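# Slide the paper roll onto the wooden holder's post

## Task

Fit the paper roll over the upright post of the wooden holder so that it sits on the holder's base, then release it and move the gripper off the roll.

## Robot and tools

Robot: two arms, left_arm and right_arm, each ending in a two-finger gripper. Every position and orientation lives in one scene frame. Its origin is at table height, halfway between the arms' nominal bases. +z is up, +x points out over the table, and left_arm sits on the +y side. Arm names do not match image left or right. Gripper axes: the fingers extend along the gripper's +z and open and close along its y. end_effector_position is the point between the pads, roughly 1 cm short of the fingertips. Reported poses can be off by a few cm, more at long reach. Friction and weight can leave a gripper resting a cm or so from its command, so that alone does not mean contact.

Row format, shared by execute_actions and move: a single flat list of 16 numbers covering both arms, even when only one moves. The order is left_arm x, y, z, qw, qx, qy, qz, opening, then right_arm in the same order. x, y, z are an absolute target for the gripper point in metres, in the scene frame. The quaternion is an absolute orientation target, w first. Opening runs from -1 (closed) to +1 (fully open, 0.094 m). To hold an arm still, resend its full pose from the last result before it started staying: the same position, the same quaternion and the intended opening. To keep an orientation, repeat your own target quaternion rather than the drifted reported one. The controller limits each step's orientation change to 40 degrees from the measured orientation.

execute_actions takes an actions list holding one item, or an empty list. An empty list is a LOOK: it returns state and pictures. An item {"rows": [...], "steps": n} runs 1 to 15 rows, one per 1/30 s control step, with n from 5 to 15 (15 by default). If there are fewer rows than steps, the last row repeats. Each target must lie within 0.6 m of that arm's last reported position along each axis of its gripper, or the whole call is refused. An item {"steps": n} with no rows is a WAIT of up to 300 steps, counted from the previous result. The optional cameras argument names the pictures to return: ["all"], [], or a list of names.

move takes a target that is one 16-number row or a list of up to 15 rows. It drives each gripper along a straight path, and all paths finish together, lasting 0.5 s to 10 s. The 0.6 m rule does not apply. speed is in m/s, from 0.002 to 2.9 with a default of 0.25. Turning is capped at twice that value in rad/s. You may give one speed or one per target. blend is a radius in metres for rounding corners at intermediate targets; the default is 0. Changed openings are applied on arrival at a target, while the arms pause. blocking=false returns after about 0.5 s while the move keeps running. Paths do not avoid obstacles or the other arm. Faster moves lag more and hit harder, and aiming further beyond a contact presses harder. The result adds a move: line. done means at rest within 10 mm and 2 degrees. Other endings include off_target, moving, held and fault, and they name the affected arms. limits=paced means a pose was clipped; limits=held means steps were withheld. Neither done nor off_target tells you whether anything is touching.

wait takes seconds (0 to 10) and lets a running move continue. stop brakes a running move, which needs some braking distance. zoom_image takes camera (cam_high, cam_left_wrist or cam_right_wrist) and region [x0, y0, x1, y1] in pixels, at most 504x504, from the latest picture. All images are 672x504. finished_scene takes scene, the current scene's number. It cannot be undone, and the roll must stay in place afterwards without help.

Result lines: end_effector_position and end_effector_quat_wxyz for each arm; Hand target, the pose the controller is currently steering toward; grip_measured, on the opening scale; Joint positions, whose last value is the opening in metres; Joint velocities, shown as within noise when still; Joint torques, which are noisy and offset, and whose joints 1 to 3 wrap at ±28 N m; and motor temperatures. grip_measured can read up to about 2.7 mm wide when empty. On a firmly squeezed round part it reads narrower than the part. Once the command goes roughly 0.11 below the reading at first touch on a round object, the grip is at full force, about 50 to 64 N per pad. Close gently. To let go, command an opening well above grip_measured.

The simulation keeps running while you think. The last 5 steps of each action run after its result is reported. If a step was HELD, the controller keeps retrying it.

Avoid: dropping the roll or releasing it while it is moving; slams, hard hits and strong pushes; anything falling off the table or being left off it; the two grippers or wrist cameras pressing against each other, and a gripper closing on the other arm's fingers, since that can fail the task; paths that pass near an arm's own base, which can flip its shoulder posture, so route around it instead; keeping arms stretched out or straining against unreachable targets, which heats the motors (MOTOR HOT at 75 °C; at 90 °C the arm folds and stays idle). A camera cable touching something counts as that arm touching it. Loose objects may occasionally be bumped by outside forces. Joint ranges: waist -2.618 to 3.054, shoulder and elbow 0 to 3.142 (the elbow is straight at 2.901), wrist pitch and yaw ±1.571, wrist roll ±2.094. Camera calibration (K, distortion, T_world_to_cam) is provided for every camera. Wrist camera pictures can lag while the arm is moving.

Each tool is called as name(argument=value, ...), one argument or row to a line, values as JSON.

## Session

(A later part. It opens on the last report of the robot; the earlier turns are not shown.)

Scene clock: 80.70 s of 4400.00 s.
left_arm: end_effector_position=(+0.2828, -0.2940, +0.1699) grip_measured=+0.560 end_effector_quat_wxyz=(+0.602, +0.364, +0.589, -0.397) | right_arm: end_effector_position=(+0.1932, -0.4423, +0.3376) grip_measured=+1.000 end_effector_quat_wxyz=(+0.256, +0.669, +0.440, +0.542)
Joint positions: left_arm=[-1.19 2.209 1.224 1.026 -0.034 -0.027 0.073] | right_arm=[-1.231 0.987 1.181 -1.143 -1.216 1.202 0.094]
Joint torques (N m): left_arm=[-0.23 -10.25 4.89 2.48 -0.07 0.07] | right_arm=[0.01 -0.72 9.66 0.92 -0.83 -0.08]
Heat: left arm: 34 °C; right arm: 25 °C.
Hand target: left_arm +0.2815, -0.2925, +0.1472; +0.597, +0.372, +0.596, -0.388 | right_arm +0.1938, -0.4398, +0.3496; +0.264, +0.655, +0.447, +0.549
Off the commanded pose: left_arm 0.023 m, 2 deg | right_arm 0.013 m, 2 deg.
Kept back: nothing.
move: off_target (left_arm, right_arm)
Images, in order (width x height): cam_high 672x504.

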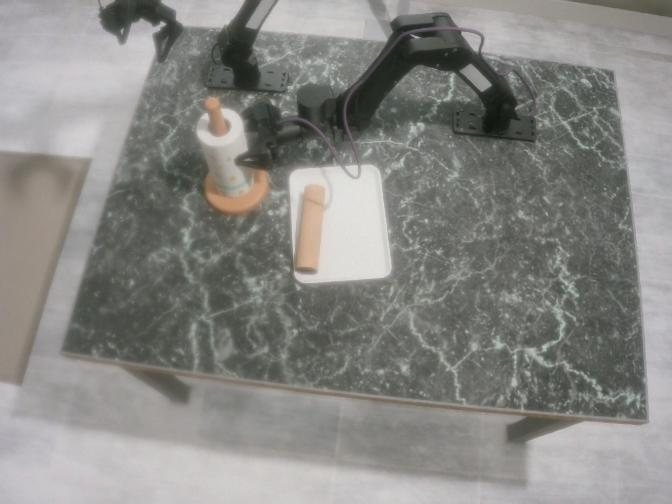

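execute_actions(
  actions=[],
  cameras=["cam_high", "cam_right_wrist", "cam_left_wrist"],
)

zoom_image(
  camera="cam_high",
  region=[205, 170, 265, 215],
)

zoom_image(
  camera="cam_high",
  region=[190, 85, 270, 165],
)

zoom_image(
  camera="cam_right_wrist",
  region=[400, 160, 672, 432],
)

Scene clock: 81.20 s of 4400.00 s.
left_arm: end_effector_position=(+0.2828, -0.2940, +0.1700) grip_measured=+0.560 end_effector_quat_wxyz=(+0.602, +0.364, +0.589, -0.397) | right_arm: end_effector_position=(+0.1932, -0.4423, +0.3376) grip_measured=+1.000 end_effector_quat_wxyz=(+0.256, +0.669, +0.440, +0.542)
Joint positions: left_arm=[-1.19 2.209 1.224 1.026 -0.034 -0.027 0.073] | right_arm=[-1.231 0.987 1.181 -1.143 -1.216 1.202 0.094]
Joint velocities: within noise
Joint torques (N m): left_arm=[-0.27 -10.14 4.88 2.49 -0.07 0.07] | right_arm=[-0.13 -0.69 9.78 0.91 -0.82 -0.08]
Motor temperatures (°C): left_arm=[23 29 22 34 22 21 26] | right_arm=[23 23 24 25 23 23 24]
Heat: left arm: 34 °C; right arm: 25 °C.
Hand target: left_arm +0.2815, -0.2925, +0.1473; +0.597, +0.372, +0.595, -0.388 | right_arm +0.1938, -0.4398, +0.3496; +0.264, +0.655, +0.447, +0.549
Off the commanded pose: left_arm 0.023 m, 2 deg | right_arm 0.013 m, 2 deg.
Steps of this call (1-15: nothing new was sent). Readings (end_effector_position of left_arm | right_arm):
1: (+0.2828, -0.2940, +0.1699) | (+0.1932, -0.4423, +0.3376)
2: (+0.2828, -0.2940, +0.1700) | (+0.1932, -0.4423, +0.3376)
4: (+0.2828, -0.2940, +0.1700) | (+0.1932, -0.4423, +0.3376)
8: (+0.2828, -0.2940, +0.1700) | (+0.1932, -0.4423, +0.3376)
15: the state above
camera_calibration:
cam_left_wrist: T_world_to_cam=[[-0.90836, -0.390309, 0.150137, 0.112536], [-0.294643, 0.342562, -0.892097, 0.36068], [0.296762, -0.854582, -0.426171, -0.159084], [0, 0, 0, 1]] pos_world=[0.255705, -0.215582, 0.237068]
cam_right_wrist: T_world_to_cam=[[-0.288276, 0.377004, -0.880207, 0.518763], [-0.466932, 0.747187, 0.472954, 0.284842], [0.835985, 0.547338, -0.0393603, 0.197718], [0, 0, 0, 1]] pos_world=[0.117259, -0.516624, 0.329684]

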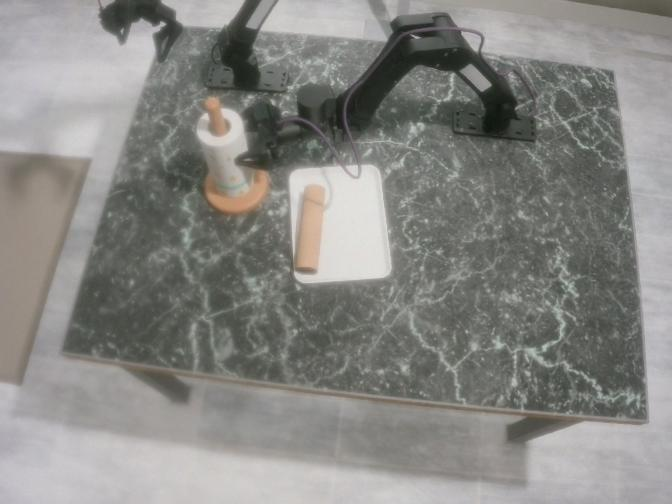

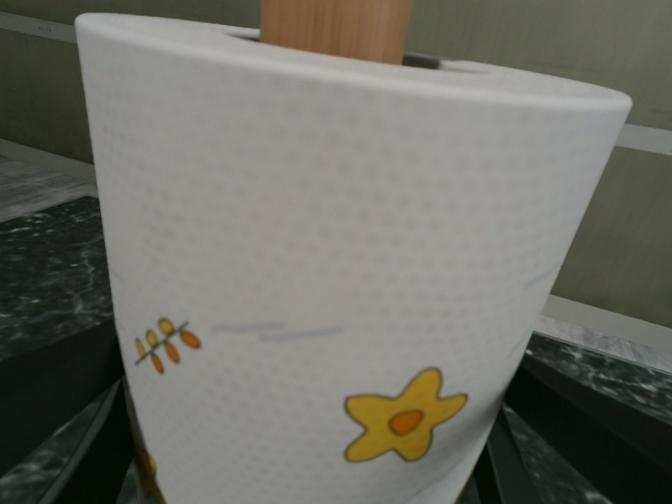

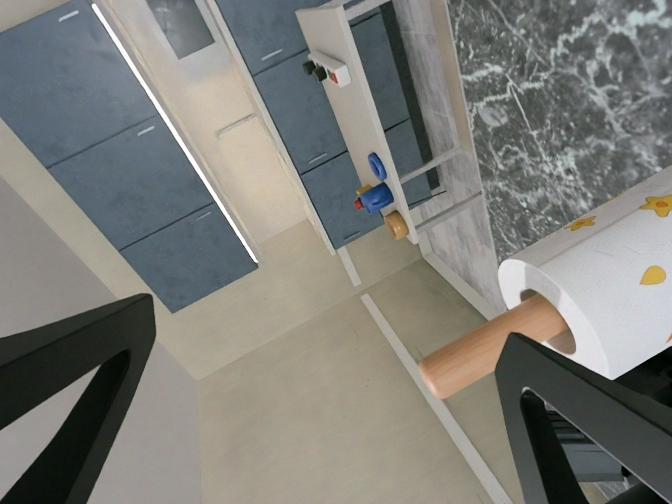

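Scaled by 8.400 from the camera's 672x504 image, which has a finer 960x720 frame.

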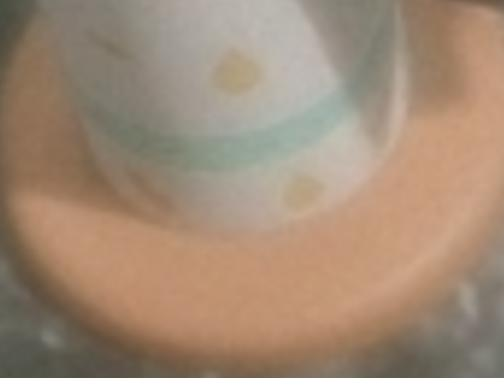

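Scaled by 6.300 from the camera's 672x504 image, which has a finer 960x720 frame.

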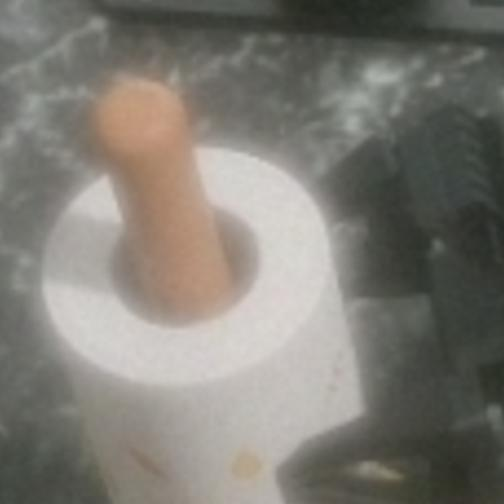

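Scaled by 1.853 from the camera's 672x504 image, which has a finer 960x720 frame.

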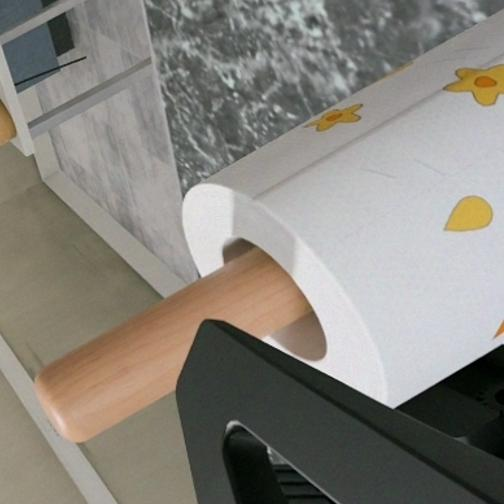

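move(
  target=[0.2815, -0.293, 0.138, 0.59728, 0.37206, 0.59521, -0.38804, 0.53, 0.194, -0.44, 0.35, 0.2634, 0.6553, 0.4479, 0.5488, 1.0],
  speed=0.05,
  cameras=["cam_high", "cam_right_wrist"],
)

zoom_image(
  camera="cam_high",
  region=[205, 170, 265, 215],
)

zoom_image(
  camera="cam_right_wrist",
  region=[400, 160, 672, 432],
)

Scene clock: 82.30 s of 4400.00 s.
left_arm: end_effector_position=(+0.2830, -0.2944, +0.1693) grip_measured=+0.560 end_effector_quat_wxyz=(+0.609, +0.360, +0.582, -0.402) | right_arm: end_effector_position=(+0.1932, -0.4423, +0.3376) grip_measured=+1.000 end_effector_quat_wxyz=(+0.256, +0.669, +0.440, +0.542)
Joint positions: left_arm=[-1.19 2.228 1.224 1.068 -0.034 -0.027 0.073] | right_arm=[-1.231 0.987 1.181 -1.143 -1.216 1.202 0.094]
Joint torques (N m): left_arm=[-0.25 -9.98 4.45 2.31 -0.09 0.09] | right_arm=[-0.16 -0.7 9.74 0.92 -0.8 -0.07]
Heat: left arm: 34 °C; right arm: 25 °C.
Hand target: left_arm +0.2813, -0.2922, +0.1385; +0.597, +0.372, +0.595, -0.388 | right_arm +0.1938, -0.4398, +0.3496; +0.264, +0.655, +0.447, +0.549
Off the commanded pose: left_arm 0.031 m, 3 deg | right_arm 0.013 m, 2 deg.
Kept back: nothing.
move: off_target (left_arm, right_arm)
camera_calibration:
cam_right_wrist: T_world_to_cam=[[-0.288276, 0.377004, -0.880207, 0.518763], [-0.466932, 0.747187, 0.472954, 0.284842], [0.835985, 0.547338, -0.0393603, 0.197718], [0, 0, 0, 1]] pos_world=[0.117259, -0.516624, 0.329684]
Images, in order (width x height): cam_high 672x504, cam_right_wrist 672x504.

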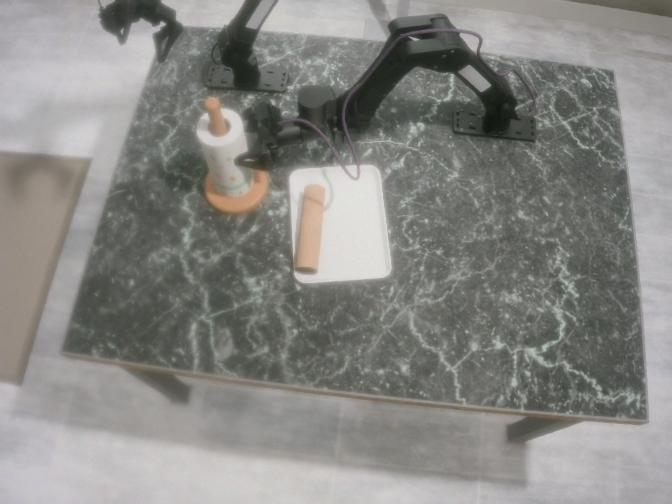

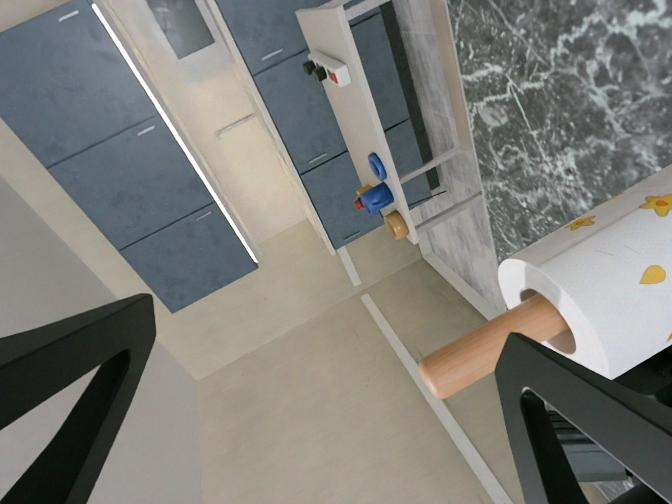

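Scaled by 8.400 from the camera's 672x504 image, which has a finer 960x720 frame.

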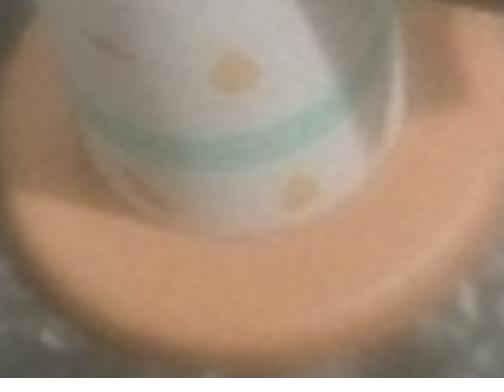

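Scaled by 1.853 from the camera's 672x504 image, which has a finer 960x720 frame.

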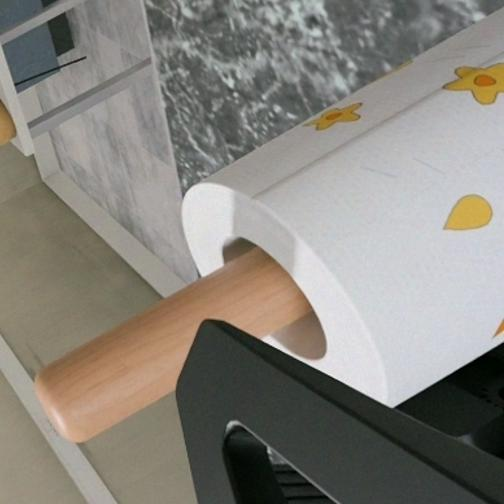

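execute_actions(
  actions=[
    {"rows": [[0.2815,-0.293,0.14,0.59728,0.37206,0.59521,-0.38804,0.57,0.194,-0.44,0.35,0.2634,0.6553,0.4479,0.5488,1.0],[0.2815,-0.293,0.141,0.59728,0.37206,0.59521,-0.38804,0.6,0.194,-0.44,0.35,0.2634,0.6553,0.4479,0.5488,1.0],[0.2815,-0.293,0.142,0.59728,0.37206,0.59521,-0.38804,0.63,0.194,-0.44,0.35,0.2634,0.6553,0.4479,0.5488,1.0],[0.2815,-0.293,0.142,0.59728,0.37206,0.59521,-0.38804,0.66,0.194,-0.44,0.35,0.2634,0.6553,0.4479,0.5488,1.0],[0.2815,-0.293,0.142,0.59728,0.37206,0.59521,-0.38804,0.69,0.194,-0.44,0.35,0.2634,0.6553,0.4479,0.5488,1.0],[0.2815,-0.293,0.142,0.59728,0.37206,0.59521,-0.38804,0.72,0.194,-0.44,0.35,0.2634,0.6553,0.4479,0.5488,1.0],[0.2815,-0.293,0.142,0.59728,0.37206,0.59521,-0.38804,0.75,0.194,-0.44,0.35,0.2634,0.6553,0.4479,0.5488,1.0],[0.2815,-0.293,0.142,0.59728,0.37206,0.59521,-0.38804,0.78,0.194,-0.44,0.35,0.2634,0.6553,0.4479,0.5488,1.0],[0.2815,-0.293,0.142,0.59728,0.37206,0.59521,-0.38804,0.81,0.194,-0.44,0.35,0.2634,0.6553,0.4479,0.5488,1.0],[0.2815,-0.293,0.142,0.59728,0.37206,0.59521,-0.38804,0.84,0.194,-0.44,0.35,0.2634,0.6553,0.4479,0.5488,1.0],[0.2815,-0.293,0.142,0.59728,0.37206,0.59521,-0.38804,0.87,0.194,-0.44,0.35,0.2634,0.6553,0.4479,0.5488,1.0],[0.2815,-0.293,0.142,0.59728,0.37206,0.59521,-0.38804,0.9,0.194,-0.44,0.35,0.2634,0.6553,0.4479,0.5488,1.0],[0.2815,-0.293,0.142,0.59728,0.37206,0.59521,-0.38804,0.94,0.194,-0.44,0.35,0.2634,0.6553,0.4479,0.5488,1.0],[0.2815,-0.293,0.142,0.59728,0.37206,0.59521,-0.38804,0.97,0.194,-0.44,0.35,0.2634,0.6553,0.4479,0.5488,1.0],[0.2815,-0.293,0.142,0.59728,0.37206,0.59521,-0.38804,1.0,0.194,-0.44,0.35,0.2634,0.6553,0.4479,0.5488,1.0]], "steps": 15},
  ],
  cameras=["cam_high", "cam_left_wrist"],
)

Scene clock: 85.93 s of 4400.00 s.
left_arm: end_effector_position=(+0.2830, -0.2944, +0.1693) grip_measured=+0.823 end_effector_quat_wxyz=(+0.609, +0.360, +0.581, -0.402) | right_arm: end_effector_position=(+0.1932, -0.4423, +0.3376) grip_measured=+1.000 end_effector_quat_wxyz=(+0.256, +0.669, +0.440, +0.542)
Joint positions: left_arm=[-1.19 2.228 1.224 1.069 -0.034 -0.027 0.086] | right_arm=[-1.231 0.987 1.181 -1.143 -1.216 1.202 0.094]
Joint velocities: left_arm=[-0.007 0.002 -0.017 -0.051 -0.007 -0.051 0.035] | right_arm=[within noise]
Joint torques (N m): left_arm=[-0.34 -10.66 4.57 2.21 -0.05 0.11] | right_arm=[-0.03 -0.77 9.66 0.91 -0.82 -0.09]
Heat: left arm: 35 °C; right arm: 25 °C.
Steps of this call (1-99: nothing new was sent; 100-109: this action's first 10). Readings (end_effector_position of left_arm | right_arm):
100: (+0.2830, -0.2944, +0.1693) | (+0.1932, -0.4423, +0.3376)
101: (+0.2830, -0.2944, +0.1693) | (+0.1932, -0.4423, +0.3376)
103: (+0.2830, -0.2944, +0.1693) | (+0.1932, -0.4423, +0.3376)
107: (+0.2830, -0.2944, +0.1693) | (+0.1932, -0.4423, +0.3376)
109: the state above
camera_calibration:
cam_left_wrist: T_world_to_cam=[[-0.909744, -0.387039, 0.15022, 0.114034], [-0.286397, 0.323097, -0.90199, 0.35386], [0.30057, -0.863602, -0.404782, -0.167054], [0, 0, 0, 1]] pos_world=[0.255298, -0.214464, 0.234427]
Images, in order (width x height): cam_high 672x504, cam_left_wrist 672x504.

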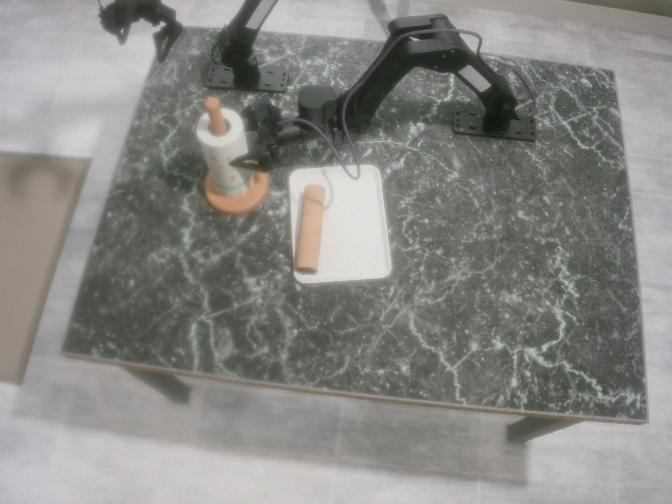

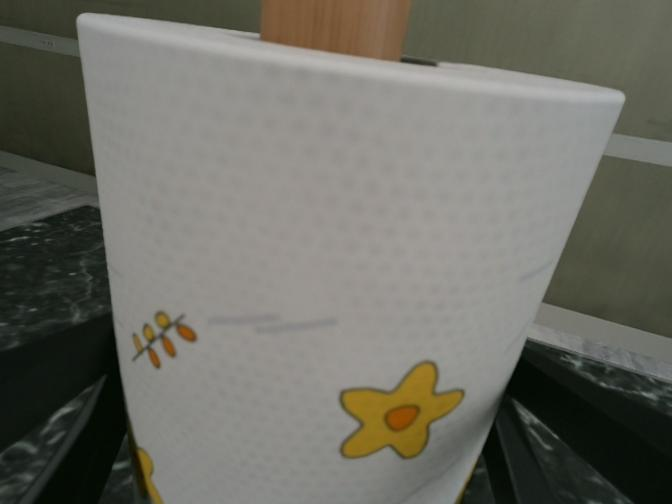

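move(
  target=[
    [0.2498, -0.225, 0.172, 0.59728, 0.37206, 0.59521, -0.38804, 1.0, 0.194, -0.44, 0.35, 0.2634, 0.6553, 0.4479, 0.5488, 1.0],
    [0.2287, -0.1797, 0.225, 0.59728, 0.37206, 0.59521, -0.38804, 1.0, 0.194, -0.44, 0.35, 0.2634, 0.6553, 0.4479, 0.5488, 1.0],
  ],
  speed=0.14,
  blend=0.02,
)

zoom_image(
  camera="cam_high",
  region=[160, 70, 340, 220],
)

zoom_image(
  camera="cam_high",
  region=[205, 170, 265, 215],
)

Scene clock: 88.10 s of 4400.00 s.
left_arm: end_effector_position=(+0.2327, -0.1849, +0.2255) grip_measured=+0.999 end_effector_quat_wxyz=(+0.598, +0.367, +0.594, -0.394) | right_arm: end_effector_position=(+0.1932, -0.4423, +0.3376) grip_measured=+1.000 end_effector_quat_wxyz=(+0.256, +0.669, +0.440, +0.542)
Joint positions: left_arm=[-1.202 1.681 0.745 0.96 -0.047 -0.027 0.094] | right_arm=[-1.231 0.987 1.181 -1.143 -1.216 1.202 0.094]
Joint torques (N m): left_arm=[-0.64 -10.41 4.83 2.03 -0.09 0.09] | right_arm=[-0.03 -0.76 9.7 0.9 -0.82 -0.07]
Heat: left arm: 35 °C; right arm: 25 °C.
Hand target: left_arm +0.2288, -0.1799, +0.2248; +0.597, +0.372, +0.595, -0.388 | right_arm +0.1938, -0.4398, +0.3496; +0.264, +0.655, +0.447, +0.549
Off your previous action's commanded pose at its last step (step 5 of this call): left_arm 0.027 m, 3 deg | right_arm 0.013 m, 2 deg.
Off the commanded pose: left_arm 0.007 m, 1 deg | right_arm 0.013 m, 2 deg.
Kept back: nothing.
move: off_target (right_arm)
camera_calibration:
cam_left_wrist: T_world_to_cam=[[-0.907009, -0.393348, 0.150372, 0.100361], [-0.301041, 0.355959, -0.884685, 0.360376], [0.294462, -0.847686, -0.441272, -0.022052], [0, 0, 0, 1]] pos_world=[0.20601, -0.107495, 0.293997]
cam_right_wrist: T_world_to_cam=[[-0.288276, 0.377004, -0.880207, 0.518763], [-0.466932, 0.747187, 0.472954, 0.284842], [0.835985, 0.547338, -0.0393603, 0.197718], [0, 0, 0, 1]] pos_world=[0.117259, -0.516624, 0.329684]

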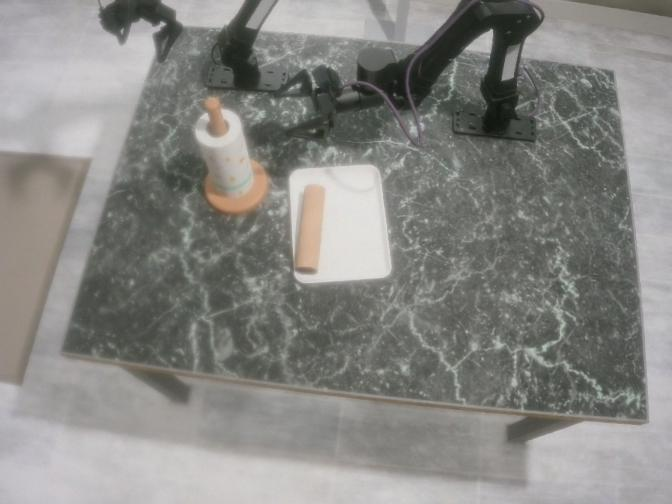

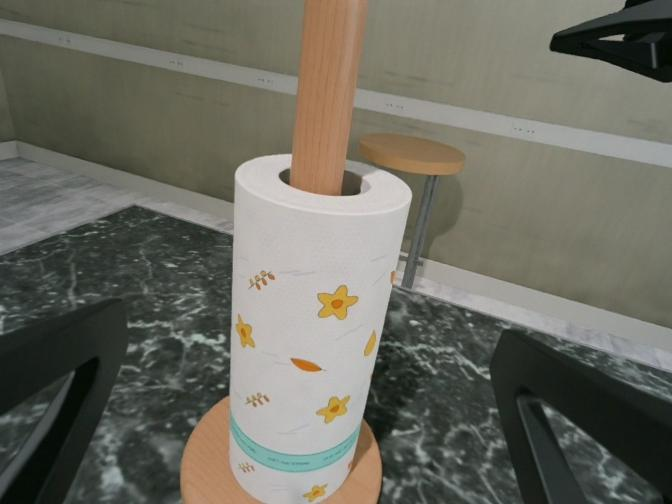

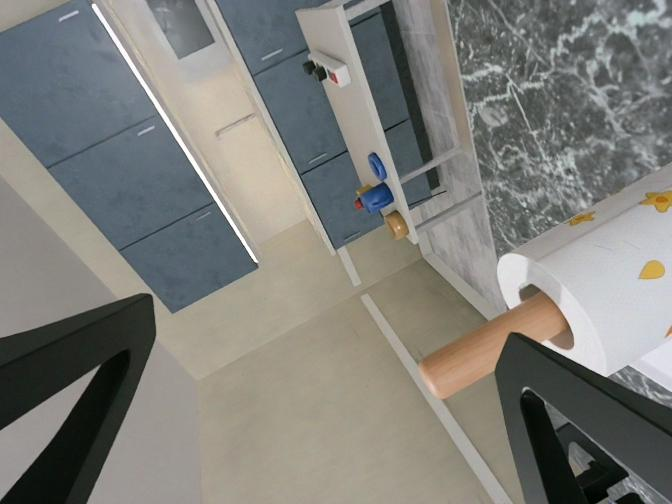

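Scaled by 2.800 from the camera's 672x504 image, which has a finer 960x720 frame.

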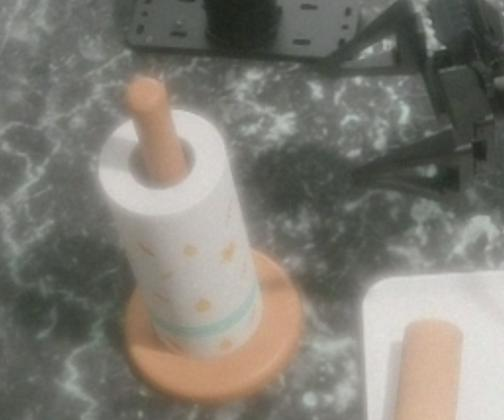

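Scaled by 8.400 from the camera's 672x504 image, which has a finer 960x720 frame.

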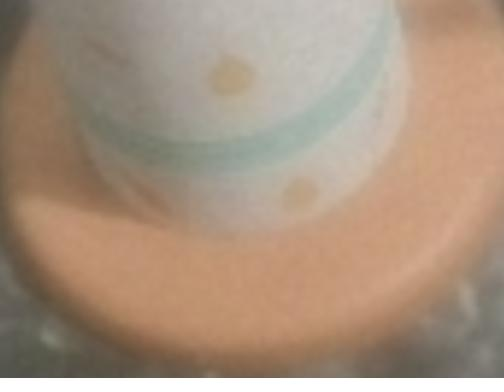

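finished_scene(
  scene=2,
)

The scene is finished: the task was done.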